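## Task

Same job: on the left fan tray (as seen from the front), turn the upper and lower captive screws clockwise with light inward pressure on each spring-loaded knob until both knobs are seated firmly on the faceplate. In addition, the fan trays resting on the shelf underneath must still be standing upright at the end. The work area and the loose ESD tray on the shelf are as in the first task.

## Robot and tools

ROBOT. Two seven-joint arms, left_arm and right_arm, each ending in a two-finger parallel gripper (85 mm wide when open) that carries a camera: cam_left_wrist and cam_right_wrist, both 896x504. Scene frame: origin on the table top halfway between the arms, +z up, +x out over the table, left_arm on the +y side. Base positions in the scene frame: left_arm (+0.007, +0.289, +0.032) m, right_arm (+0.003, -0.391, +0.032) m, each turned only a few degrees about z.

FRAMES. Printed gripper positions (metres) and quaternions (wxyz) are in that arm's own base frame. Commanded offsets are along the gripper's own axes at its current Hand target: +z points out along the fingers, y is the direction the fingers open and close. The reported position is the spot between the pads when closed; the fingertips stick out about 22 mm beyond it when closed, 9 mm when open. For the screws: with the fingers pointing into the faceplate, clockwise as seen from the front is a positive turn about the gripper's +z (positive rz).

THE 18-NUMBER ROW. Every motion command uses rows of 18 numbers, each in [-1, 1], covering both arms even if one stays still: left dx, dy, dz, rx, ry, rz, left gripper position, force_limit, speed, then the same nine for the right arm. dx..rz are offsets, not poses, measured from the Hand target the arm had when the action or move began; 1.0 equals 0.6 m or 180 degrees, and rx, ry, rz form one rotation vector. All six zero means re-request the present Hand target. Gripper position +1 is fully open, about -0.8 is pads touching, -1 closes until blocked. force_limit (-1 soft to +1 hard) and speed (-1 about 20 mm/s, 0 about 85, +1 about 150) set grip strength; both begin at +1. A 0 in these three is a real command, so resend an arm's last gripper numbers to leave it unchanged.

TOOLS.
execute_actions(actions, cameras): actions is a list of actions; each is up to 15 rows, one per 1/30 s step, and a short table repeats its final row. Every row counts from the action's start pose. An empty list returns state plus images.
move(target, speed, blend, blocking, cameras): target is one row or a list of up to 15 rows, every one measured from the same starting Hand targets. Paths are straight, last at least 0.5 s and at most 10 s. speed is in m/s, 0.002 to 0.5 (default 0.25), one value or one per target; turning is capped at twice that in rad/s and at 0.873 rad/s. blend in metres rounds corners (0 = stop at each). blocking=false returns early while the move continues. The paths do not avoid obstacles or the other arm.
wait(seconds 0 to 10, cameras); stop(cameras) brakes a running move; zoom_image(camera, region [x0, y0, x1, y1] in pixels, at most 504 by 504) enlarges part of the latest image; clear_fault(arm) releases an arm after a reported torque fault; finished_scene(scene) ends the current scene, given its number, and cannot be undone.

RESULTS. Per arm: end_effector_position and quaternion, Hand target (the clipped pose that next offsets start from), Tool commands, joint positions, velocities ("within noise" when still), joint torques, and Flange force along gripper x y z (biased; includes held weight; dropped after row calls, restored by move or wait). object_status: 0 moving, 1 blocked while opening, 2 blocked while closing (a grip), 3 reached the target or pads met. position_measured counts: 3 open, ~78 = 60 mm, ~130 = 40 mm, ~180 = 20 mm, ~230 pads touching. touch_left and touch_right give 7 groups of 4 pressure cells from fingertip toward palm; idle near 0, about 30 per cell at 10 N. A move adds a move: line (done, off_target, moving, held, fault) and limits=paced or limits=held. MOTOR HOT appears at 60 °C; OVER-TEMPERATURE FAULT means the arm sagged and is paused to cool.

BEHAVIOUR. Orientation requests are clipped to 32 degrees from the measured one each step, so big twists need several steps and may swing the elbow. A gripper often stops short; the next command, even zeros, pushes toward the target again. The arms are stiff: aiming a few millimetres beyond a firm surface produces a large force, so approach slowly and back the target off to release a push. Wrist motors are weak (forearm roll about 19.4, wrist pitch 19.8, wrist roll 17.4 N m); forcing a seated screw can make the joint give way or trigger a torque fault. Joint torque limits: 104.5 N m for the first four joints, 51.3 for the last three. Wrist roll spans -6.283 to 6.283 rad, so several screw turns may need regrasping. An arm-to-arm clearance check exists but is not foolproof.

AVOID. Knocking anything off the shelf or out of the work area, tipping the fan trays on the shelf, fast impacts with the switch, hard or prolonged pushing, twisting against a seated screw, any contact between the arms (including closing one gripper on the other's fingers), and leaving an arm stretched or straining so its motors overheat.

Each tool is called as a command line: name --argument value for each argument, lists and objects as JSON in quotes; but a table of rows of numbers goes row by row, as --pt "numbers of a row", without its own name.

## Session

execute_actions --actions '[]'

Scene clock: 0.00 s.
left_arm: end_effector_position=(+0.1663, -0.5429, +0.2408) position_measured=3 object_status=3 touch_left=n/a touch_right=n/a end_effector_quat_wxyz=(+0.170, +0.795, +0.267, +0.517) | right_arm: end_effector_position=(+0.5903, -0.4085, +0.1411) position_measured=3 object_status=3 touch_left=n/a touch_right=n/a end_effector_quat_wxyz=(+0.074, +0.790, -0.587, +0.162)
Joint positions: left_arm=[1.803 0.84 -0.104 1.407 -1.075 1.393 1.3] | right_arm=[0.674 0.923 -0.44 1.038 0.665 1.013 3.583]
Joint velocities: within noise
Joint torques (N m): no reading
Flange force (N): no reading
Hand target: left_arm +0.1663, -0.5429, +0.2408; +0.170, +0.795, +0.267, +0.517 | right_arm +0.5903, -0.4085, +0.1411; +0.074, +0.790, -0.587, +0.162
Tool commands: left_gripper/position=+1.0 left_gripper/force_limit=+1.0 left_gripper/speed=+1.0 right_gripper/position=+1.0 right_gripper/force_limit=+1.0 right_gripper/speed=+1.0
camera_calibration:
cam_left_wrist: T_world_to_cam=[[0.284672, -0.790778, 0.541878, -0.599214], [-0.311865, -0.610912, -0.727686, -0.0506876], [0.906478, 0.0381592, -0.420525, 0.117369], [0, 0, 0, 1]] pos_world=[0.0483789, -0.50929, 0.337173]
cam_right_wrist: T_world_to_cam=[[-0.947223, -0.315132, -0.0588265, 0.434638], [-0.278175, 0.899188, -0.337758, 0.630409], [0.159334, -0.303568, -0.939393, 0.0677362], [0, 0, 0, 1]] pos_world=[0.576271, -0.409325, 0.302125]

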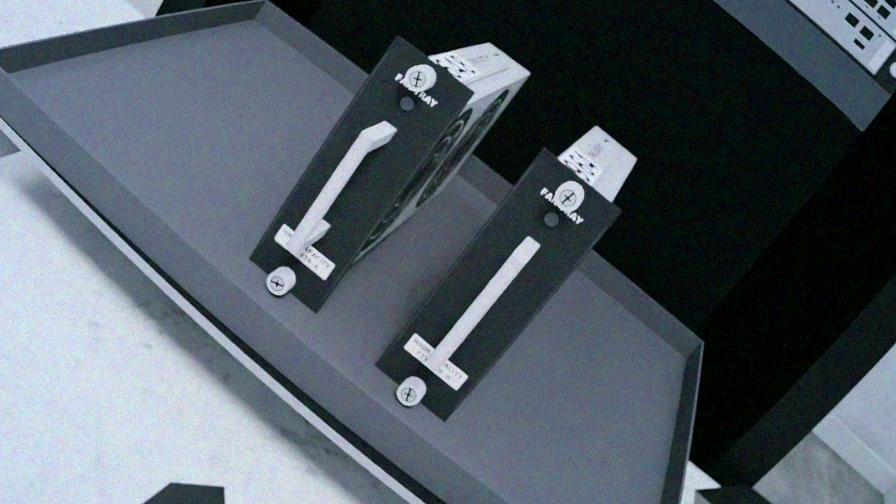

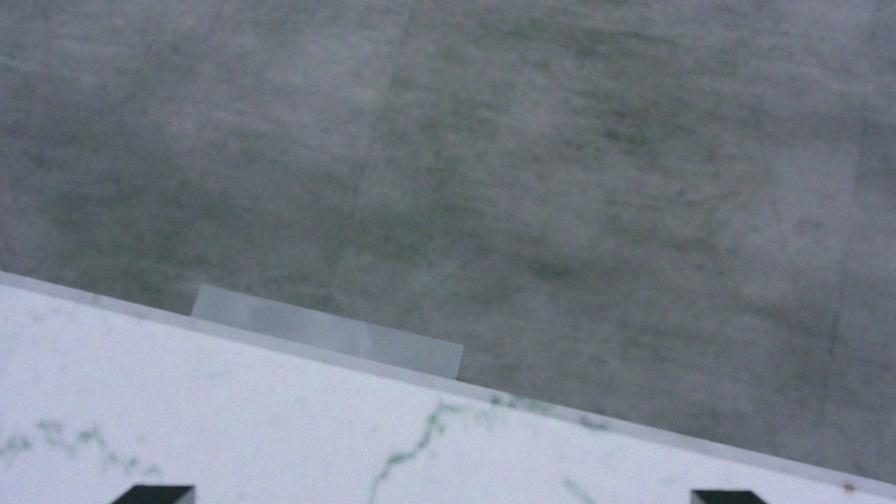

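move --target '[0.305,0.2277,-0.169,-0.08,0.1065,0,1,1,1,0,0,0,0,0,0,1,1,1]' --speed 0.2 --cameras '["cam_left_wrist"]'

Scene clock: 30.00 s.
left_arm: end_effector_position=(+0.1668, -0.5428, +0.4907) position_measured=3 object_status=3 touch_left=((5 16 -5 -1) (-3 -1 -2 -6) (5 -12 9 6) (-2 -6 -8 2) (-2 0 -6 3) (-4 -2 0 4) (-3 -1 -7 -5)) touch_right=((32 7 0 -5) (-3 -6 -1 -18) (-19 -22 -9 -7) (7 -9 7 17) (13 8 0 1) (3 3 0 -3) (-6 -3 9 -7)) end_effector_quat_wxyz=(+0.221, +0.671, +0.225, +0.671) | right_arm: end_effector_position=(+0.5903, -0.4085, +0.1411) position_measured=3 object_status=3 touch_left=((-10 -4 -1 -2) (-4 -11 -3 -10) (-15 5 0 2) (12 -2 -4 -3) (-6 4 7 -8) (7 -2 -7 4) (2 17 -7 -4)) touch_right=((-16 -4 -14 -1) (16 6 1 11) (4 -6 -4 -16) (-5 3 8 2) (10 8 -5 5) (-5 -1 0 -7) (-12 7 13 -6)) end_effector_quat_wxyz=(+0.074, +0.790, -0.587, +0.162)
Joint positions: left_arm=[1.924 0.712 -0.252 1.237 -1.358 1.669 1.001] | right_arm=[0.674 0.923 -0.44 1.038 0.665 1.013 3.583]
Joint torques (N m): left_arm=[0.01 -19.72 -2.58 -8.71 -2.97 0.8 -0.42] | right_arm=[-1.15 -24.96 -2.36 -8.64 0.83 -0.45 0]
Flange force (N): left_arm=[2.5 -6.1 1.3] | right_arm=[0.6 2.2 -0.6]
Hand target: left_arm +0.1668, -0.5428, +0.4907; +0.221, +0.671, +0.225, +0.671 | right_arm +0.5903, -0.4085, +0.1411; +0.074, +0.790, -0.587, +0.162
Off the commanded pose: left_arm 0.000 m, 0 deg | right_arm 0.000 m, 0 deg.
move: done
camera_calibration:
cam_left_wrist: T_world_to_cam=[[0.0394817, -0.792401, 0.608721, -0.727496], [0.01047, -0.608834, -0.793228, 0.110835], [0.999165, 0.0376914, -0.0157414, 0.00769765], [0, 0, 0, 1]] pos_world=[0.0198711, -0.509279, 0.530881]
Images, in order (width x height): cam_left_wrist 896x504.

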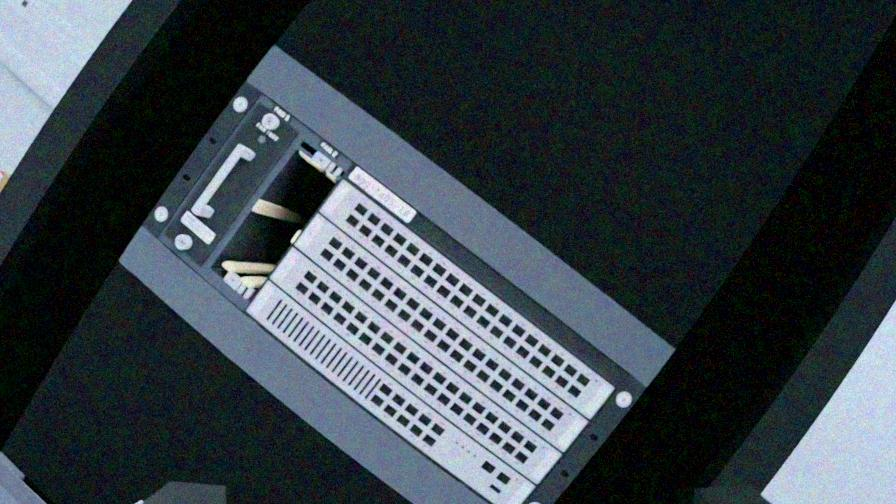

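move --target '[0.321,-0.341,0.891,-0.0156,-0.0116,0,-0.4,-0.5,-1,0,0,0,0,0,0,1,1,1]' --speed 0.25 --cameras '["all"]'

Scene clock: 58.73 s.
left_arm: end_effector_position=(+0.6998, -0.2605, +0.5217) position_measured=179 object_status=0 touch_left=((-8 14 -2 0) (2 -1 -3 11) (-10 -14 1 -5) (-7 1 -3 -3) (2 -1 -4 1) (-7 -3 0 6) (-7 -5 1 -11)) touch_right=((-17 3 11 -35) (-7 -24 -18 -18) (-9 4 4 4) (-24 -11 -1 -4) (-5 -8 28 19) (20 -5 6 -4) (-20 25 8 -14)) end_effector_quat_wxyz=(+0.241, +0.677, +0.205, +0.664) | right_arm: end_effector_position=(+0.5903, -0.4085, +0.1411) position_measured=3 object_status=3 touch_left=((-1 -3 -7 -5) (-2 0 -2 -6) (-8 6 9 13) (11 1 -3 -11) (-3 12 -5 -8) (6 -3 -7 -6) (-1 6 -2 -4)) touch_right=((-6 0 -6 9) (5 -4 14 -8) (2 10 -12 -11) (1 -18 14 -9) (-12 1 2 -7) (6 3 4 -6) (15 -5 -5 4)) end_effector_quat_wxyz=(+0.074, +0.790, -0.587, +0.162)
Joint positions: left_arm=[0.89 0.484 -0.569 1.601 -2.409 0.473 1.804] | right_arm=[0.674 0.923 -0.44 1.038 0.665 1.013 3.583]
Joint torques (N m): left_arm=[0.03 -17.42 -2.8 -11.55 -0.81 2.4 -0.29] | right_arm=[-1.2 -24.99 -2.39 -8.64 0.81 -0.46 0.01]
Flange force (N): left_arm=[0.2 -2.6 -4.8] | right_arm=[0.6 2.3 -0.5]
Hand target: left_arm +0.6998, -0.2605, +0.5218; +0.241, +0.677, +0.205, +0.664 | right_arm +0.5903, -0.4085, +0.1411; +0.074, +0.790, -0.587, +0.162
Off the commanded pose: left_arm 0.000 m, 0 deg | right_arm 0.000 m, 0 deg.
move: done
camera_calibration:
cam_left_wrist: T_world_to_cam=[[-0.00904583, -0.793297, 0.608768, -0.510136], [-0.026655, -0.608385, -0.793194, 0.327851], [0.999604, -0.0234018, -0.015642, -0.551324], [0, 0, 0, 1]] pos_world=[0.555229, -0.218132, 0.561981]
cam_right_wrist: T_world_to_cam=[[-0.947223, -0.315132, -0.0588265, 0.434638], [-0.278175, 0.899188, -0.337758, 0.630409], [0.159334, -0.303568, -0.939393, 0.0677362], [0, 0, 0, 1]] pos_world=[0.576271, -0.409325, 0.302125]

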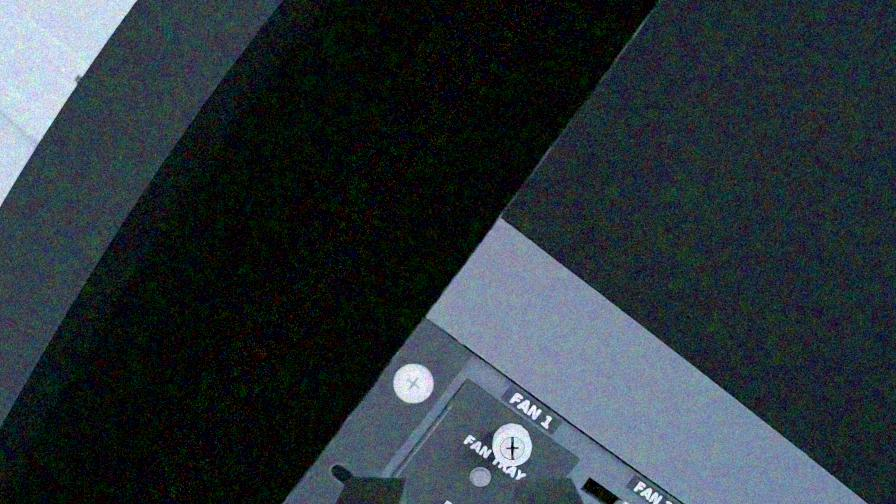

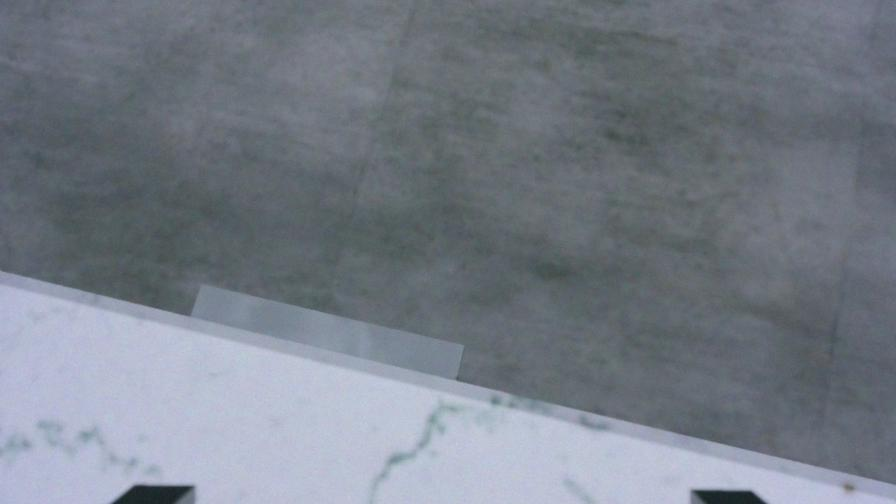

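move --pt "0 0 0 0 0 0 -0.4 -0.5 -1 0.2057 -0.0439 -0.5624 0.2884 0.0964 -0.2099 1 1 1" --pt "0 0 0 0 0 0 -0.4 -0.5 -1 -0.4953 -0.1966 -0.841 0.5767 0.1927 -0.4197 1 1 1" --speed '[0.25,0.25]' --blend 0.05 --cameras '["all"]'

Scene clock: 83.80 s.
left_arm: end_effector_position=(+0.6998, -0.2605, +0.5217) position_measured=179 object_status=3 touch_left=((3 0 -7 0) (-3 1 3 7) (3 -3 14 -5) (-13 2 1 -2) (-10 -4 1 -3) (0 -4 7 9) (0 -2 2 0)) touch_right=((-7 27 14 20) (29 -9 -2 -14) (-2 -4 -9 5) (-15 -15 15 -15) (16 5 8 -3) (4 -11 2 2) (5 -24 12 -9)) end_effector_quat_wxyz=(+0.241, +0.677, +0.205, +0.664) | right_arm: end_effector_position=(+0.5400, +0.0507, +0.5199) position_measured=3 object_status=3 touch_left=((-16 4 6 -2) (-1 -1 -10 -10) (-11 8 -2 -6) (7 6 10 -8) (11 6 -3 -4) (1 -4 -10 -1) (10 17 -1 -3)) touch_right=((-1 -7 2 -8) (8 13 4 1) (-10 1 -23 4) (1 -14 9 7) (-5 -7 -4 8) (2 -1 6 10) (5 3 10 -4)) end_effector_quat_wxyz=(-0.311, +0.635, +0.312, +0.635)
Joint positions: left_arm=[0.89 0.484 -0.569 1.601 -2.409 0.473 1.804] | right_arm=[1.292 1.157 -1.946 1.777 0.205 0.375 5.546]
Joint torques (N m): left_arm=[0 -17.43 -2.77 -11.54 -0.77 2.4 -0.3] | right_arm=[-1.36 -13.44 -10.31 -5.75 -0.65 -1.83 0.01]
Flange force (N): left_arm=[0.2 -2.7 -4.8] | right_arm=[1.1 -2.6 -1.7]
Hand target: left_arm +0.6998, -0.2605, +0.5217; +0.241, +0.677, +0.205, +0.664 | right_arm +0.5400, +0.0507, +0.5198; -0.311, +0.635, +0.312, +0.635
Off the commanded pose: left_arm 0.000 m, 0 deg | right_arm 0.000 m, 0 deg.
move: done
camera_calibration:
cam_left_wrist: T_world_to_cam=[[-0.00904583, -0.793297, 0.608768, -0.510136], [-0.026655, -0.608385, -0.793194, 0.327851], [0.999604, -0.0234018, -0.015642, -0.551324], [0, 0, 0, 1]] pos_world=[0.555229, -0.218132, 0.561981]
cam_right_wrist: T_world_to_cam=[[0.785156, -0.618976, 0.0199667, -0.407077], [0.0104421, -0.0190045, -0.999765, 0.566437], [0.61921, 0.78518, -0.00845814, -0.21653], [0, 0, 0, 1]] pos_world=[0.447782, -0.0711909, 0.572601]

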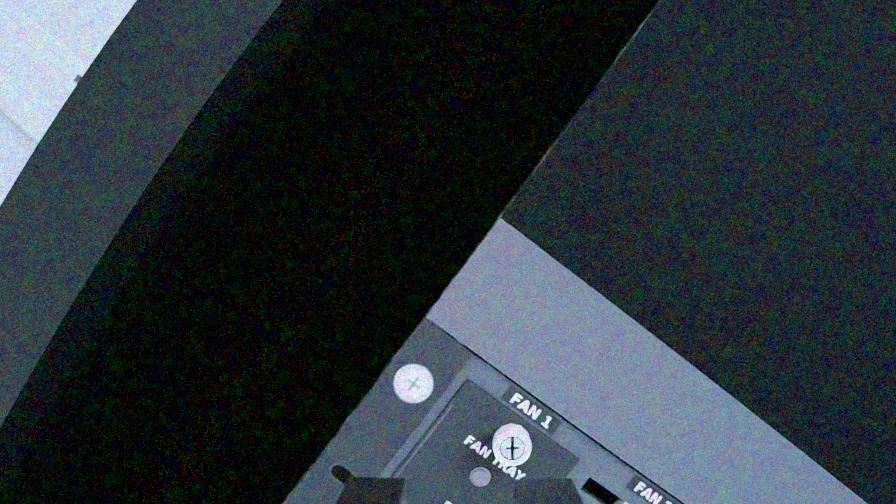

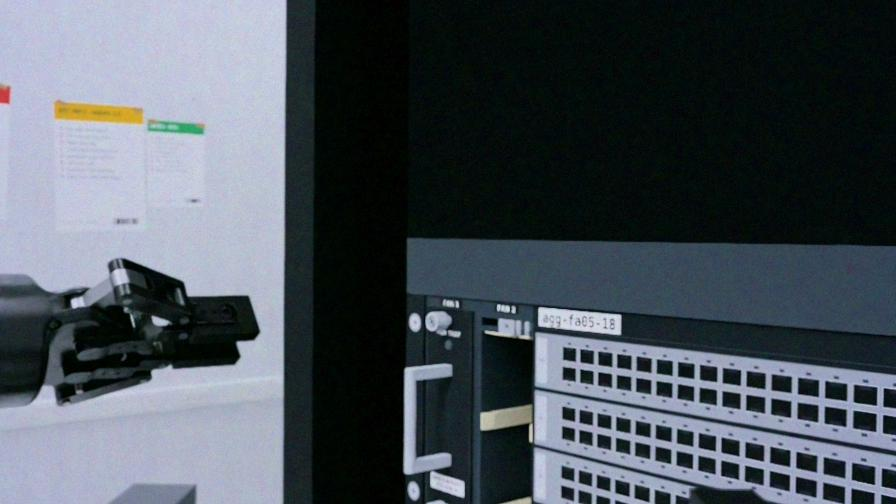

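move --target '[0,0,0,0,0,0,-0.4,-0.5,-1,-0.173,-0.0545,0.2446,0,0,0,1,1,1]' --speed '[0.2]' --cameras '["cam_right_wrist"]'

Scene clock: 89.97 s.
left_arm: end_effector_position=(+0.6998, -0.2605, +0.5217) position_measured=179 object_status=3 touch_left=((-6 3 -12 -2) (-7 -7 0 1) (-3 -9 -1 -3) (-3 0 -8 6) (-1 5 -5 -3) (-3 0 -2 5) (-1 -1 -1 -2)) touch_right=((6 29 7 -11) (-21 1 10 -8) (1 -10 -31 -2) (4 40 -9 -15) (0 -20 23 -9) (9 -21 -10 -26) (-2 -5 16 9)) end_effector_quat_wxyz=(+0.241, +0.677, +0.205, +0.664) | right_arm: end_effector_position=(+0.6041, +0.1866, +0.4159) position_measured=3 object_status=3 touch_left=((-2 -3 -3 5) (-6 -10 5 -7) (-10 5 10 12) (13 6 -6 -3) (1 6 1 -10) (6 7 4 6) (-3 -2 1 4)) touch_right=((-5 11 11 -3) (-15 -5 5 2) (3 -5 9 -6) (5 -10 9 -3) (8 2 -2 -19) (9 16 1 15) (-10 13 7 12)) end_effector_quat_wxyz=(-0.311, +0.635, +0.312, +0.635)
Joint positions: left_arm=[0.89 0.484 -0.569 1.601 -2.409 0.473 1.804] | right_arm=[0.916 1.188 -1.647 1.873 0.295 -0.068 5.6]
Joint torques (N m): left_arm=[0.01 -17.41 -2.8 -11.55 -0.75 2.39 -0.3] | right_arm=[-1.4 -15.05 -11.16 -4.38 0.29 -1.65 0.02]
Flange force (N): left_arm=[0.2 -3.0 -4.8] | right_arm=[1.6 -1.5 -2.4]
Hand target: left_arm +0.6998, -0.2605, +0.5217; +0.241, +0.677, +0.205, +0.664 | right_arm +0.6041, +0.1866, +0.4159; -0.311, +0.635, +0.312, +0.635
Off the commanded pose: left_arm 0.000 m, 0 deg | right_arm 0.000 m, 0 deg.
move: done
camera_calibration:
cam_right_wrist: T_world_to_cam=[[0.78512, -0.619026, 0.0198104, -0.371115], [0.0102548, -0.0189887, -0.999767, 0.464471], [0.619258, 0.785141, -0.00856042, -0.363781], [0, 0, 0, 1]] pos_world=[0.511881, 0.0647092, 0.468601]
Images, in order (width x height): cam_right_wrist 896x504.

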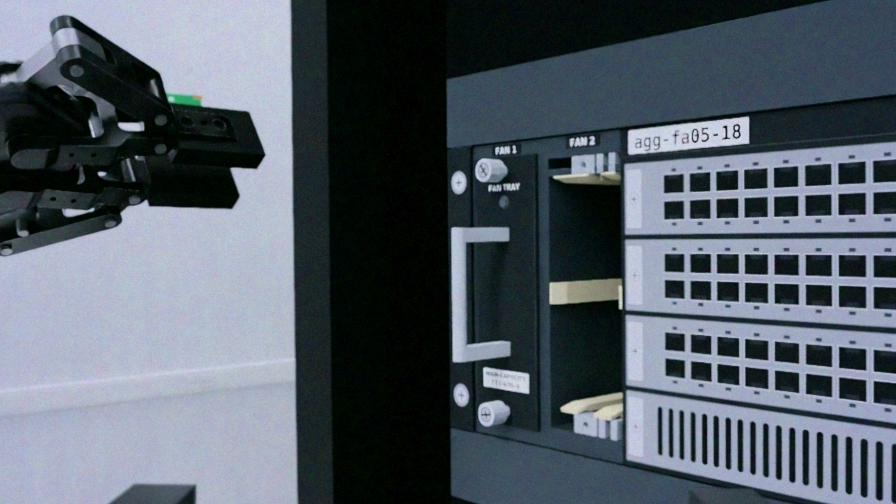

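move --target '[-0.0058,0.0166,0.1677,0,0,0,-0.4,-0.5,-1,0,0,0,0,0,0,1,1,1]' --speed '[0.15]' --cameras '["all"]'

Scene clock: 102.17 s.
left_arm: end_effector_position=(+0.7997, -0.2761, +0.5248) position_measured=179 object_status=3 touch_left=((9 12 -9 5) (-6 -2 -7 5) (1 -9 9 8) (2 0 1 9) (2 1 0 -6) (0 2 1 -1) (-9 0 2 -3)) touch_right=((-11 -3 24 5) (4 -9 -11 -6) (-3 4 -17 39) (-6 -20 5 -3) (-22 3 19 -4) (10 -13 -13 14) (8 16 -13 -1)) end_effector_quat_wxyz=(+0.241, +0.677, +0.205, +0.664) | right_arm: end_effector_position=(+0.6041, +0.1866, +0.4159) position_measured=3 object_status=3 touch_left=((-15 4 14 -6) (-1 0 -1 -16) (-5 8 11 -4) (-3 -2 1 -6) (-10 1 1 -11) (1 -5 0 5) (1 1 -1 -6)) touch_right=((-4 6 -1 -1) (7 -12 -1 -11) (-1 8 -11 -2) (21 0 20 7) (3 6 -8 -8) (-13 11 -11 2) (3 -1 2 -9)) end_effector_quat_wxyz=(-0.311, +0.635, +0.312, +0.635)
Joint positions: left_arm=[0.758 0.699 -0.602 1.23 -2.299 0.273 1.77] | right_arm=[0.916 1.188 -1.647 1.873 0.295 -0.068 5.6]
Joint torques (N m): left_arm=[0.01 -22.14 -3.68 -11.76 -0.51 2.38 -0.26] | right_arm=[-1.14 -15.06 -11.11 -4.37 0.25 -1.68 0.01]
Flange force (N): left_arm=[0.0 -2.3 -5.5] | right_arm=[1.6 -1.3 -1.8]
Hand target: left_arm +0.7997, -0.2761, +0.5248; +0.241, +0.677, +0.205, +0.664 | right_arm +0.6041, +0.1866, +0.4159; -0.311, +0.635, +0.312, +0.635
Off the commanded pose: left_arm 0.000 m, 0 deg | right_arm 0.000 m, 0 deg.
move: done
camera_calibration:
cam_left_wrist: T_world_to_cam=[[-0.00904583, -0.793297, 0.608768, -0.523355], [-0.026655, -0.608385, -0.793194, 0.323464], [0.999604, -0.0234018, -0.015642, -0.6515], [0, 0, 0, 1]] pos_world=[0.655129, -0.233632, 0.564981]
cam_right_wrist: T_world_to_cam=[[0.785207, -0.618916, 0.0198084, -0.371163], [0.0102561, -0.0189858, -0.999767, 0.46437], [0.619148, 0.785228, -0.00856018, -0.363731], [0, 0, 0, 1]] pos_world=[0.511881, 0.0647092, 0.468501]

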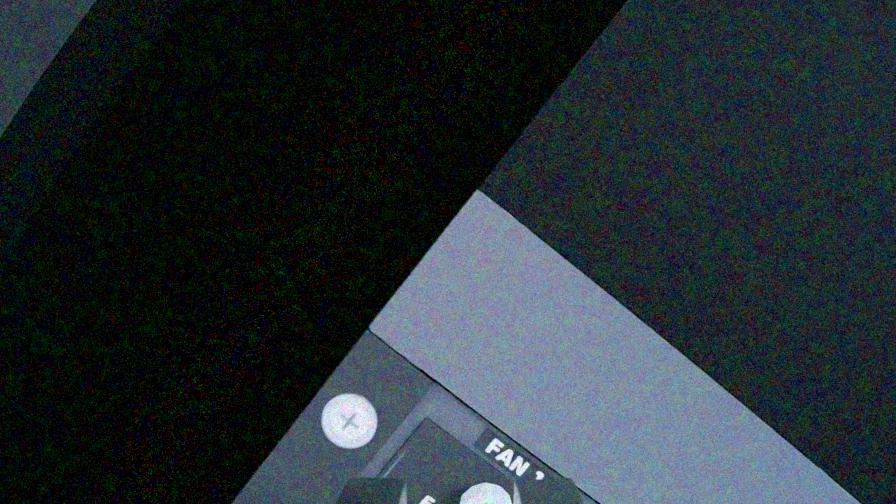

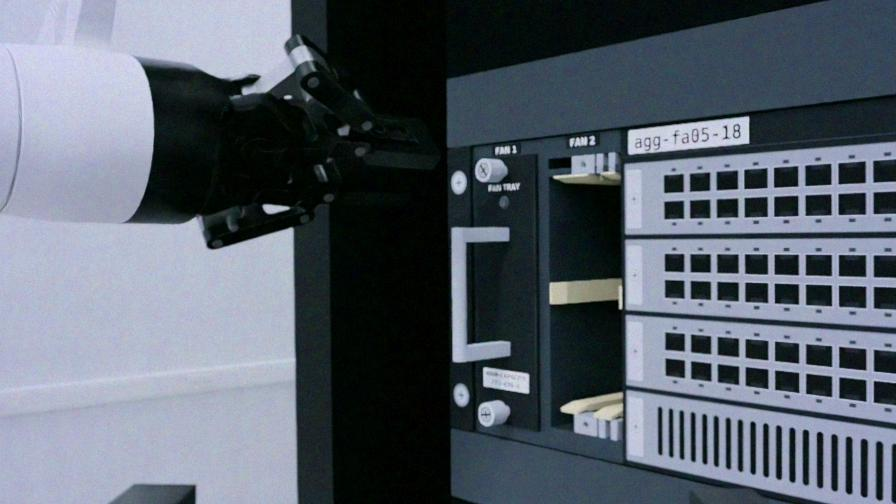

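move --target '[0.1462,-0.1962,-0.3418,0.1778,0.133,0,-0.4,-0.5,-1,0,0,0,0,0,0,1,1,1]' --speed '[0.25]'

move --pt "0 0 0 0 0 0.6 -0.4 -0.5 -1 0 0 0 0 0 0 1 1 1" --pt "0 0 0 0 0 -0.8 -0.4 -0.5 -1 0 0 0 0 0 0 1 1 1" --speed 0.43 --blend 0.003

Scene clock: 117.13 s.
left_arm: end_effector_position=(+0.6031, -0.1182, +0.5248) position_measured=179 object_status=3 touch_left=((-11 6 -4 3) (-8 1 2 12) (-9 -8 12 6) (-2 1 -9 -7) (-5 -2 -4 -6) (-3 -10 0 6) (-8 -1 -8 -6)) touch_right=((7 19 1 5) (3 -16 44 4) (34 -11 12 12) (-2 -10 1 8) (-5 -8 24 -10) (15 18 -6 -24) (-18 12 -10 -16)) end_effector_quat_wxyz=(+0.000, +0.567, +0.423, +0.707) | right_arm: end_effector_position=(+0.6041, +0.1866, +0.4159) position_measured=3 object_status=3 touch_left=((-7 -4 8 -5) (0 -9 -1 0) (9 11 -5 1) (8 0 7 3) (-14 -3 1 -8) (2 5 2 -6) (2 8 9 0)) touch_right=((-1 -10 20 4) (-7 15 -1 -1) (11 11 -6 -15) (-11 4 11 8) (-4 4 -8 -18) (-4 -6 7 -1) (-11 -8 19 1)) end_effector_quat_wxyz=(-0.311, +0.635, +0.312, +0.635)
Joint positions: left_arm=[1.174 0.558 -0.802 1.554 -1.404 0.986 1.08] | right_arm=[0.916 1.188 -1.647 1.873 0.295 -0.068 5.6]
Joint torques (N m): left_arm=[0.05 -14.71 -4.44 -9.97 -2.49 1.05 -0.28] | right_arm=[-1.13 -15.06 -11.15 -4.41 0.28 -1.67 0.03]
Flange force (N): left_arm=[2.5 -5.1 -1.6] | right_arm=[1.5 -1.5 -1.7]
Hand target: left_arm +0.6031, -0.1182, +0.5248; +0.000, +0.567, +0.423, +0.707 | right_arm +0.6041, +0.1866, +0.4159; -0.311, +0.635, +0.312, +0.635
Off the commanded pose: left_arm 0.000 m, 0 deg | right_arm 0.000 m, 0 deg.
move: done

Scene clock: 122.13 s.
left_arm: end_effector_position=(+0.6030, -0.1181, +0.5249) position_measured=179 object_status=3 touch_left=((-1 9 -3 0) (-6 -5 6 5) (-1 -4 1 -7) (2 -6 -6 -2) (5 -6 5 -6) (-4 -7 4 4) (-4 -2 5 -1)) touch_right=((-14 8 12 -9) (22 28 -6 18) (20 -2 35 -9) (-6 1 11 35) (-8 -4 -14 -16) (13 -7 33 6) (-2 -21 17 19)) end_effector_quat_wxyz=(+0.672, -0.228, +0.670, +0.219) | right_arm: end_effector_position=(+0.6041, +0.1866, +0.4159) position_measured=3 object_status=3 touch_left=((1 6 7 -7) (-11 3 0 1) (-1 7 0 6) (14 13 4 -6) (1 5 3 1) (6 4 -4 -4) (0 3 -6 0)) touch_right=((-7 0 6 14) (1 -6 5 -1) (3 3 -14 -5) (1 4 1 9) (-23 -9 7 -1) (7 6 2 -5) (8 -6 23 16)) end_effector_quat_wxyz=(-0.311, +0.635, +0.312, +0.635)
Joint positions: left_arm=[1.068 0.513 -0.619 1.559 -1.486 1.076 -2.671] | right_arm=[0.916 1.188 -1.647 1.873 0.295 -0.068 5.6]
Joint torques (N m): left_arm=[0.04 -15.38 -3.52 -10.09 -2.57 1.05 -0.21] | right_arm=[-1.14 -15.07 -11.12 -4.38 0.27 -1.66 -0.01]
Flange force (N): left_arm=[1.1 5.4 -1.7] | right_arm=[1.5 -1.3 -1.7]
Hand target: left_arm +0.6031, -0.1182, +0.5248; +0.672, -0.228, +0.670, +0.219 | right_arm +0.6041, +0.1866, +0.4159; -0.311, +0.635, +0.312, +0.635
Off the commanded pose: left_arm 0.000 m, 0 deg | right_arm 0.000 m, 0 deg.
move: done

move --target '[0.005,-0.4122,0.1013,0.2222,0.0029,0,-0.4,-0.5,-1,0,0,0,0,0,0,1,1,1]' --speed '[0.25]'

move --pt "0 0 0 0 0 -0.6 -0.4 -0.5 -1 0 0 0 0 0 0 1 1 1" --pt "0 0 0 0 0 0.8 -0.4 -0.5 -1 0 0 0 0 0 0 1 1 1" --speed 0.43 --blend 0.003

Scene clock: 133.50 s.
left_arm: end_effector_position=(+0.7999, -0.2798, +0.5250) position_measured=179 object_status=3 touch_left=((1 5 -1 -9) (3 -10 7 7) (-15 -6 0 -1) (-11 0 -9 -11) (-3 0 -7 -15) (1 -2 0 -3) (-4 -10 -7 6)) touch_right=((-29 25 1 3) (0 -3 11 1) (-5 6 5 16) (14 3 15 13) (4 34 -31 -6) (-7 4 0 9) (7 6 13 -13)) end_effector_quat_wxyz=(+0.706, +0.015, +0.707, -0.024) | right_arm: end_effector_position=(+0.6041, +0.1866, +0.4159) position_measured=3 object_status=3 touch_left=((-3 6 4 -2) (-9 3 8 -9) (-11 7 -9 3) (11 -5 -5 4) (-9 2 -2 -11) (5 -3 -3 -4) (-5 0 -3 9)) touch_right=((-22 -3 -13 -3) (-8 -7 7 2) (-5 -18 6 8) (-6 -6 14 -5) (-15 -12 -2 -10) (21 -9 0 9) (4 1 -6 6)) end_effector_quat_wxyz=(-0.311, +0.635, +0.312, +0.635)
Joint positions: left_arm=[0.7 0.681 -0.474 1.225 -2.227 0.321 -2.145] | right_arm=[0.916 1.188 -1.647 1.873 0.295 -0.068 5.6]
Joint torques (N m): left_arm=[0.03 -22.44 -3 -11.99 -0.65 2.16 -0.24] | right_arm=[-1.15 -15.03 -11.07 -4.37 0.26 -1.65 0.03]
Flange force (N): left_arm=[1.8 2.4 -5.6] | right_arm=[1.6 -1.4 -1.8]
Hand target: left_arm +0.7999, -0.2798, +0.5250; +0.706, +0.015, +0.707, -0.024 | right_arm +0.6041, +0.1866, +0.4159; -0.311, +0.635, +0.312, +0.635
Off the commanded pose: left_arm 0.000 m, 0 deg | right_arm 0.000 m, 0 deg.
move: done

Scene clock: 138.57 s.
left_arm: end_effector_position=(+0.7999, -0.2798, +0.5250) position_measured=179 object_status=3 touch_left=((4 9 -1 -6) (0 -1 6 10) (-1 -8 0 -4) (2 -2 -12 3) (-8 -1 -2 -10) (3 4 10 6) (-6 -2 1 -10)) touch_right=((4 -8 -2 0) (1 -8 -4 5) (-2 -30 18 -2) (27 3 -12 -8) (8 -7 13 7) (5 -12 10 21) (-5 3 1 -8)) end_effector_quat_wxyz=(+0.242, +0.677, +0.204, +0.664) | right_arm: end_effector_position=(+0.6041, +0.1866, +0.4159) position_measured=3 object_status=3 touch_left=((4 -11 -2 -3) (-6 -8 1 -5) (7 3 3 -3) (9 1 2 5) (-1 4 -4 -12) (4 1 -3 2) (10 1 8 -1)) touch_right=((-9 -6 0 -1) (3 7 7 -20) (12 -12 -1 -9) (18 -5 12 6) (-5 0 -9 8) (5 -8 -1 -7) (1 -10 -4 0)) end_effector_quat_wxyz=(-0.311, +0.635, +0.312, +0.635)
Joint positions: left_arm=[0.181 0.688 0.517 1.252 -2.267 0.69 1.099] | right_arm=[0.916 1.188 -1.647 1.873 0.295 -0.068 5.6]
Joint torques (N m): left_arm=[0.03 -22.52 2.93 -11.57 -1.94 1.02 -0.31] | right_arm=[-1.13 -15.02 -11.12 -4.42 0.27 -1.67 -0.01]
Flange force (N): left_arm=[0.0 -3.0 -6.1] | right_arm=[1.5 -1.5 -1.8]
Hand target: left_arm +0.7999, -0.2798, +0.5250; +0.242, +0.677, +0.204, +0.664 | right_arm +0.6041, +0.1866, +0.4159; -0.311, +0.635, +0.312, +0.635
Off the commanded pose: left_arm 0.000 m, 0 deg | right_arm 0.000 m, 0 deg.
move: done

move --pt "0 0 0 0 0 -0.6 -0.4 -0.5 -1 0 0 0 0 0 0 1 1 1" --pt "0 0 0 0 0 0.8 -0.4 -0.5 -1 0 0 0 0 0 0 1 1 1" --pt "0 0 0 0 0 0.5 -0.4 -0.5 -1 0 0 0 0 0 0 1 1 1" --speed 0.43 --blend 0.003 --cameras '["all"]'

zoom_image --camera "cam_right_wrist" --region '[390, 120, 540, 220]'

Scene clock: 150.70 s.
left_arm: end_effector_position=(+0.7999, -0.2798, +0.5250) position_measured=179 object_status=3 touch_left=((-5 0 0 -5) (-1 -4 4 2) (-2 -11 8 1) (-12 4 -5 -4) (-3 4 -1 -4) (-2 -2 1 -5) (-6 -1 -10 -5)) touch_right=((31 14 7 36) (12 -5 6 -13) (-18 23 -16 -1) (-2 -2 -5 -7) (6 -11 -20 6) (1 -5 -15 -8) (-3 11 31 15)) end_effector_quat_wxyz=(-0.299, +0.623, -0.334, +0.641) | right_arm: end_effector_position=(+0.6041, +0.1866, +0.4159) position_measured=3 object_status=3 touch_left=((-18 0 4 1) (5 -6 7 -12) (-12 12 1 6) (8 9 -1 -6) (0 1 -7 -13) (1 0 2 -9) (13 12 -3 -1)) touch_right=((-13 -13 3 -8) (13 -7 -5 3) (-5 5 4 5) (7 -7 15 4) (16 4 -15 3) (12 -8 10 1) (4 2 9 2)) end_effector_quat_wxyz=(-0.311, +0.635, +0.312, +0.635)
Joint positions: left_arm=[-0.063 1.3 1.892 1.264 -2.831 1.249 4.953] | right_arm=[0.916 1.188 -1.647 1.873 0.295 -0.068 5.6]
Joint torques (N m): left_arm=[0.04 -23.56 8.24 -1.99 -2.85 -1.37 -0.2] | right_arm=[-1.13 -15.07 -11.14 -4.38 0.26 -1.67 0.03]
Flange force (N): left_arm=[-2.8 -0.2 -6.4] | right_arm=[1.5 -1.3 -1.7]
Hand target: left_arm +0.7999, -0.2798, +0.5250; -0.299, +0.623, -0.334, +0.641 | right_arm +0.6041, +0.1866, +0.4159; -0.311, +0.635, +0.312, +0.635
Off the commanded pose: left_arm 0.000 m, 0 deg | right_arm 0.000 m, 0 deg.
move: done
camera_calibration:
cam_left_wrist: T_world_to_cam=[[-0.000401129, -0.609614, -0.792698, 0.253727], [0.0518556, 0.791619, -0.608811, 0.553499], [0.998655, -0.04135, 0.0312944, -0.680653], [0, 0, 0, 1]] pos_world=[0.651137, -0.31163, 0.559406]
cam_right_wrist: T_world_to_cam=[[0.785207, -0.618916, 0.0198084, -0.371163], [0.0102561, -0.0189858, -0.999767, 0.46437], [0.619148, 0.785228, -0.00856018, -0.363731], [0, 0, 0, 1]] pos_world=[0.511881, 0.0647092, 0.468501]

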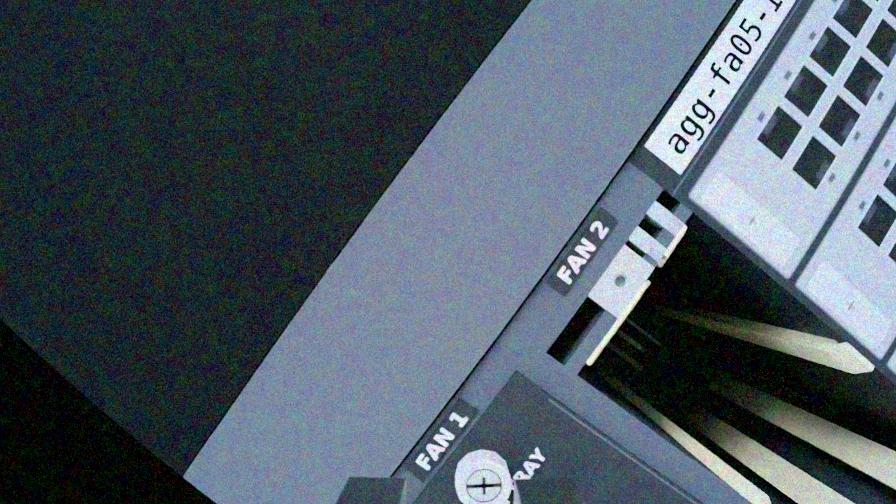

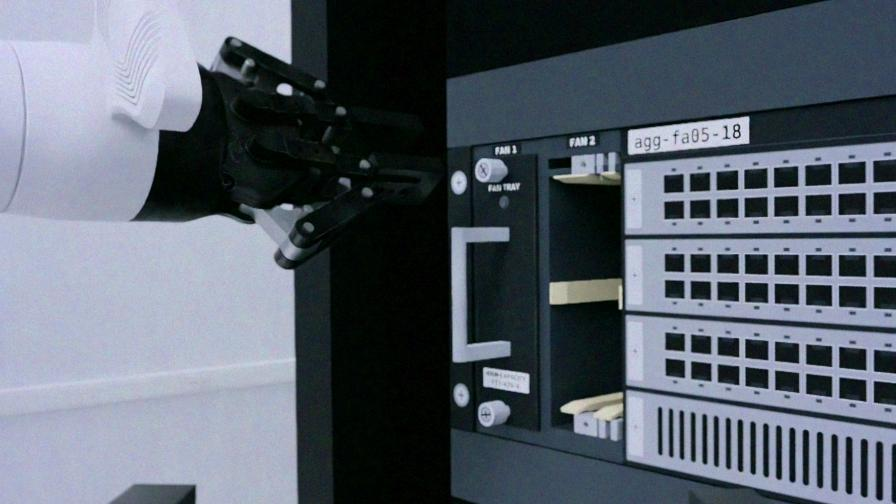

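Scaled by 3.360 from the camera's 896x504 image, which has a finer 1280x720 frame.

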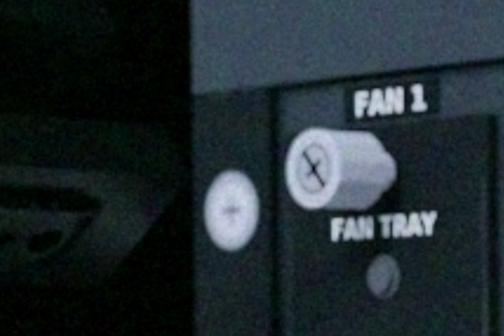

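move --target '[0,0,0.05,0,0,0,-0.4,-0.5,-1,0,0,0,0,0,0,1,1,1]' --speed '[0.08]' --cameras '["all"]'

zoom_image --camera "cam_right_wrist" --region '[410, 110, 550, 220]'

Scene clock: 187.97 s.
left_arm: end_effector_position=(+0.8299, -0.2815, +0.5249) position_measured=179 object_status=3 touch_left=((-4 4 -2 1) (-10 5 -1 0) (5 -7 -3 1) (-7 3 -2 -3) (-10 -5 0 0) (-5 -10 11 10) (7 -3 1 -3)) touch_right=((-26 14 23 18) (12 14 -10 7) (1 10 -15 13) (6 -14 -8 2) (-11 -20 0 0) (-1 10 5 -12) (-11 -23 17 -18)) end_effector_quat_wxyz=(-0.299, +0.623, -0.334, +0.641) | right_arm: end_effector_position=(+0.6041, +0.1866, +0.4159) position_measured=3 object_status=3 touch_left=((-13 1 8 0) (-3 -1 -1 -6) (-7 10 -2 -1) (17 -10 14 0) (-18 -4 -15 -11) (-2 -1 4 -10) (-4 7 6 2)) touch_right=((-1 1 11 0) (14 9 -2 -6) (1 0 -5 -4) (-7 -26 13 11) (2 8 10 -4) (17 0 -5 10) (4 -1 1 -7)) end_effector_quat_wxyz=(-0.311, +0.635, +0.312, +0.635)
Joint positions: left_arm=[-0.03 1.307 1.884 1.137 -2.837 1.153 4.926] | right_arm=[0.916 1.188 -1.647 1.873 0.295 -0.068 5.6]
Joint torques (N m): left_arm=[-0.05 -24.8 7.8 -1.48 -2.7 -1.48 -0.21] | right_arm=[-1.16 -15.02 -11.08 -4.4 0.28 -1.66 -0.01]
Flange force (N): left_arm=[-2.9 0.0 -6.9] | right_arm=[1.6 -1.5 -1.9]
Hand target: left_arm +0.8299, -0.2815, +0.5250; -0.299, +0.623, -0.334, +0.641 | right_arm +0.6041, +0.1866, +0.4159; -0.311, +0.635, +0.312, +0.635
Off the commanded pose: left_arm 0.000 m, 0 deg | right_arm 0.000 m, 0 deg.
move: done
camera_calibration:
cam_left_wrist: T_world_to_cam=[[-0.000332963, -0.609505, -0.792782, 0.2528], [0.0517792, 0.791708, -0.608701, 0.553229], [0.998659, -0.0412523, 0.0312961, -0.710652], [0, 0, 0, 1]] pos_world=[0.681137, -0.313229, 0.559407]
cam_right_wrist: T_world_to_cam=[[0.785207, -0.618916, 0.0198084, -0.371163], [0.0102561, -0.0189858, -0.999767, 0.46437], [0.619148, 0.785228, -0.00856018, -0.363731], [0, 0, 0, 1]] pos_world=[0.511881, 0.0647092, 0.468501]

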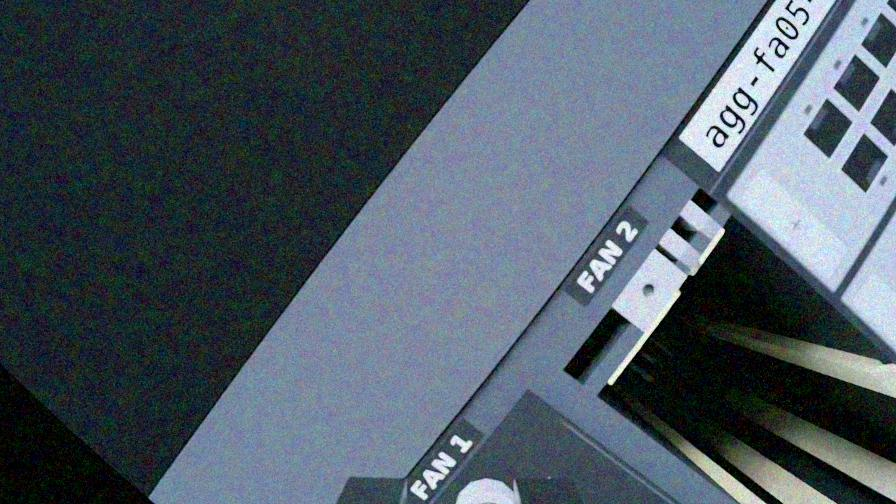

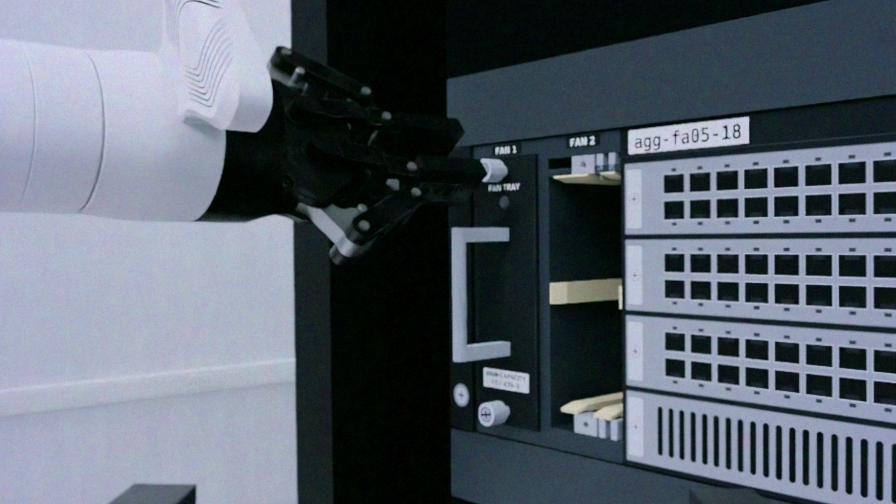

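Scaled by 3.600 from the camera's 896x504 image, which has a finer 1280x720 frame.

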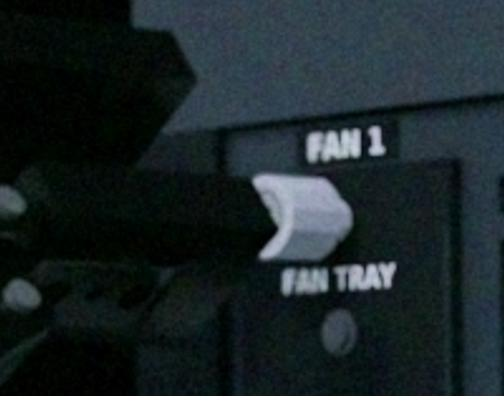

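zoom_image --camera "cam_right_wrist" --region '[430, 100, 530, 220]'

zoom_image --camera "cam_left_wrist" --region '[330, 430, 600, 504]'

Scaled by 4.200 from the camera's 896x504 image, which has a finer 1280x720 frame.

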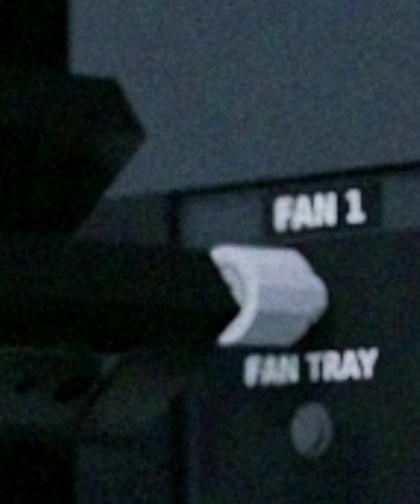

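Scaled by 1.867 from the camera's 896x504 image, which has a finer 1280x720 frame.

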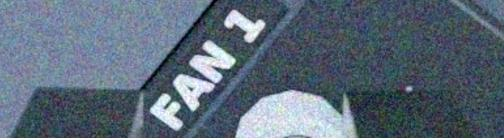

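move --target '[-0.0053,0.0085,0,0,0,0,-0.4,-0.5,-1,0,0,0,0,0,0,1,1,1]' --speed '[0.05]' --cameras '["all"]'

zoom_image --camera "cam_right_wrist" --region '[430, 100, 530, 220]'

zoom_image --camera "cam_left_wrist" --region '[330, 404, 600, 504]'

Scene clock: 255.83 s.
left_arm: end_effector_position=(+0.8298, -0.2820, +0.5190) position_measured=179 object_status=3 touch_left=((6 5 -5 -8) (-10 3 8 15) (-3 -12 9 -13) (2 0 -8 4) (-5 1 4 -5) (8 -2 7 4) (-7 -10 -6 -12)) touch_right=((-5 -15 20 -10) (10 -4 6 -2) (-10 -15 -4 -5) (-6 -1 4 6) (-5 -9 -29 -7) (9 0 6 40) (11 0 -7 -11)) end_effector_quat_wxyz=(-0.299, +0.623, -0.334, +0.641) | right_arm: end_effector_position=(+0.6041, +0.1866, +0.4159) position_measured=3 object_status=3 touch_left=((-12 0 5 0) (-6 -3 5 -1) (-6 4 3 -1) (6 1 -5 -2) (-11 1 3 -12) (7 13 -10 -5) (-9 5 -4 2)) touch_right=((-11 3 -9 -9) (2 -16 17 -6) (10 7 21 -10) (-4 -16 11 -8) (-9 -9 -6 4) (3 1 15 23) (-2 4 6 -2)) end_effector_quat_wxyz=(-0.311, +0.635, +0.312, +0.635)
Joint positions: left_arm=[-0.033 1.316 1.88 1.148 -2.846 1.157 4.935] | right_arm=[0.916 1.188 -1.647 1.873 0.295 -0.068 5.6]
Joint torques (N m): left_arm=[0.05 -24.77 7.9 -1.44 -2.68 -1.41 -0.24] | right_arm=[-1.1 -15.06 -11.11 -4.42 0.27 -1.65 0.03]
Flange force (N): left_arm=[-3.0 -0.1 -6.7] | right_arm=[1.5 -1.5 -1.7]
Hand target: left_arm +0.8298, -0.2820, +0.5190; -0.299, +0.623, -0.334, +0.641 | right_arm +0.6041, +0.1866, +0.4159; -0.311, +0.635, +0.312, +0.635
Off the commanded pose: left_arm 0.000 m, 0 deg | right_arm 0.000 m, 0 deg.
move: done
camera_calibration:
cam_left_wrist: T_world_to_cam=[[-0.000401129, -0.609614, -0.792698, 0.247703], [0.0518556, 0.791619, -0.608811, 0.549958], [0.998655, -0.04135, 0.0312944, -0.710412], [0, 0, 0, 1]] pos_world=[0.681037, -0.31373, 0.553406]
cam_right_wrist: T_world_to_cam=[[0.785207, -0.618916, 0.0198084, -0.371163], [0.0102561, -0.0189858, -0.999767, 0.46437], [0.619148, 0.785228, -0.00856018, -0.363731], [0, 0, 0, 1]] pos_world=[0.511881, 0.0647092, 0.468501]

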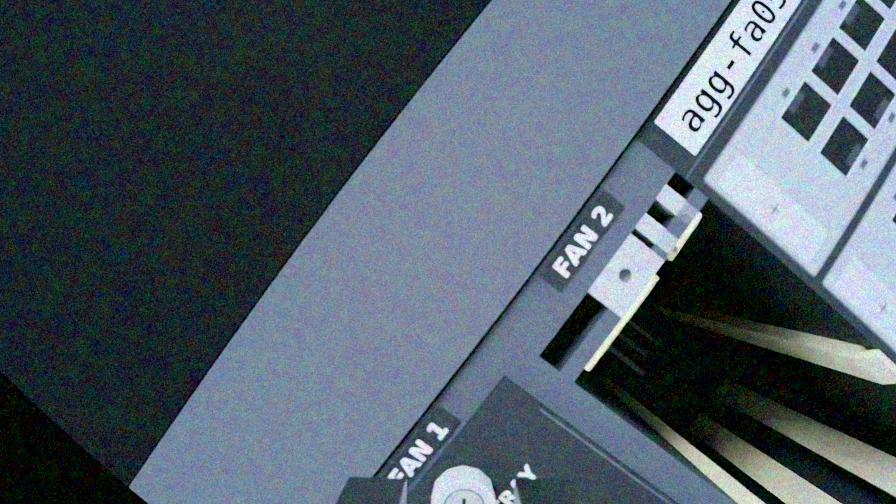

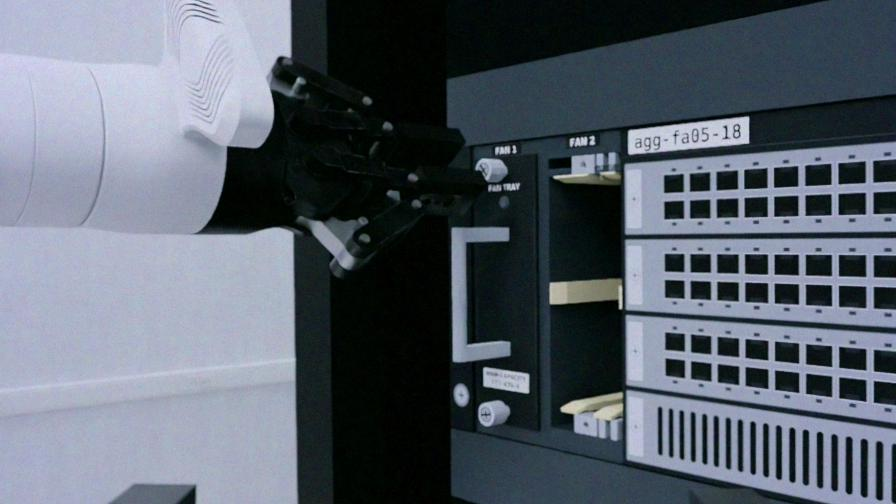

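Scaled by 4.200 from the camera's 896x504 image, which has a finer 1280x720 frame.

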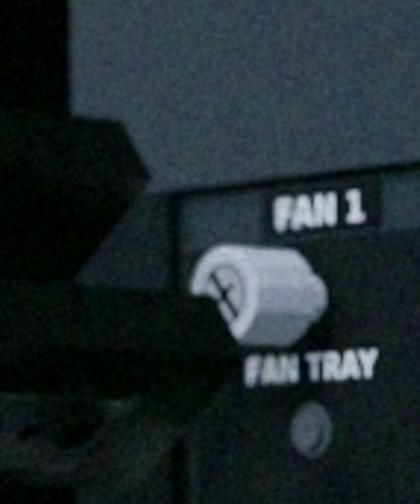

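Scaled by 1.867 from the camera's 896x504 image, which has a finer 1280x720 frame.

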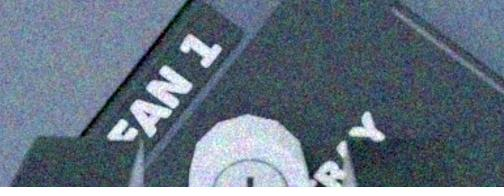

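move --target '[0,0,0.0253,0,0,0,-0.4,-0.5,-1,0,0,0,0,0,0,1,1,1]' --speed '[0.04]' --cameras '["all"]'

zoom_image --camera "cam_right_wrist" --region '[430, 100, 530, 220]'

zoom_image --camera "cam_left_wrist" --region '[330, 404, 600, 504]'

Scene clock: 272.13 s.
left_arm: end_effector_position=(+0.8450, -0.2828, +0.5190) position_measured=179 object_status=3 touch_left=((-2 12 -11 -3) (-10 8 8 9) (-6 -14 7 -7) (7 2 -11 -2) (5 -10 1 -2) (-2 -2 -1 2) (-1 2 -5 -8)) touch_right=((0 -13 36 -10) (10 -15 -21 -8) (6 -1 -5 11) (-30 -10 2 5) (5 7 -5 -13) (5 20 -23 4) (-3 -3 28 -13)) end_effector_quat_wxyz=(-0.299, +0.623, -0.334, +0.641) | right_arm: end_effector_position=(+0.6041, +0.1866, +0.4159) position_measured=3 object_status=3 touch_left=((-12 -10 1 -4) (2 -4 7 -4) (-5 8 4 -4) (15 -7 2 -2) (-5 -2 6 -10) (9 7 -8 -8) (7 -1 8 5)) touch_right=((-22 -6 10 13) (4 -4 2 -3) (-3 -3 -24 12) (15 1 12 -4) (-11 -8 -13 -8) (-3 -2 -9 11) (2 -2 -29 -7)) end_effector_quat_wxyz=(-0.311, +0.635, +0.312, +0.635)
Joint positions: left_arm=[-0.013 1.318 1.876 1.079 -2.848 1.106 4.922] | right_arm=[0.916 1.188 -1.647 1.873 0.295 -0.068 5.6]
Joint torques (N m): left_arm=[0.04 -25.38 7.57 -1.25 -2.66 -1.42 -0.22] | right_arm=[-1.12 -15.01 -11.1 -4.41 0.26 -1.64 0]
Flange force (N): left_arm=[-3.2 -0.2 -7.2] | right_arm=[1.6 -1.6 -1.7]
Hand target: left_arm +0.8450, -0.2828, +0.5190; -0.299, +0.623, -0.334, +0.641 | right_arm +0.6041, +0.1866, +0.4159; -0.311, +0.635, +0.312, +0.635
Off the commanded pose: left_arm 0.000 m, 0 deg | right_arm 0.000 m, 0 deg.
move: done
camera_calibration:
cam_left_wrist: T_world_to_cam=[[-0.000401129, -0.609614, -0.792698, 0.24716], [0.0518556, 0.791619, -0.608811, 0.549882], [0.998655, -0.04135, 0.0312944, -0.725629], [0, 0, 0, 1]] pos_world=[0.696237, -0.31463, 0.553406]
cam_right_wrist: T_world_to_cam=[[0.785207, -0.618916, 0.0198084, -0.371163], [0.0102561, -0.0189858, -0.999767, 0.46437], [0.619148, 0.785228, -0.00856018, -0.363731], [0, 0, 0, 1]] pos_world=[0.511881, 0.0647092, 0.468501]

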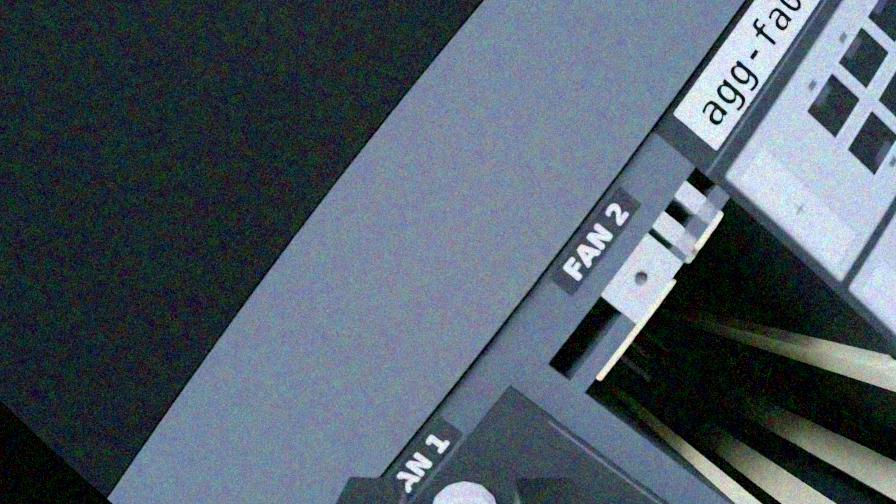

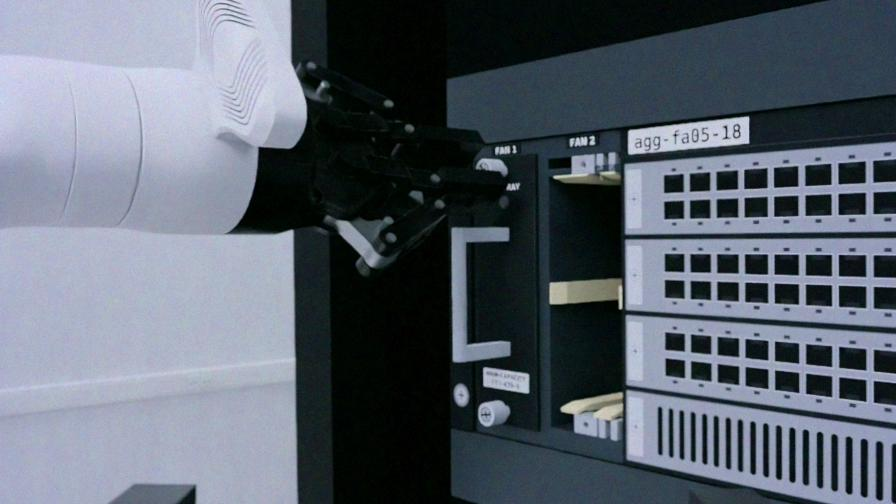

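Scaled by 4.200 from the camera's 896x504 image, which has a finer 1280x720 frame.

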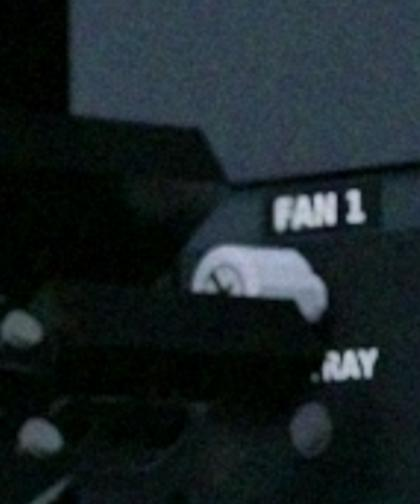

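Scaled by 1.867 from the camera's 896x504 image, which has a finer 1280x720 frame.

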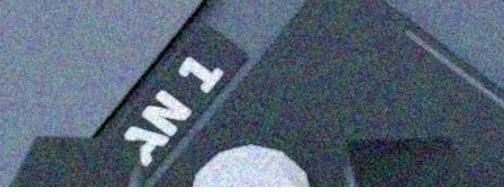

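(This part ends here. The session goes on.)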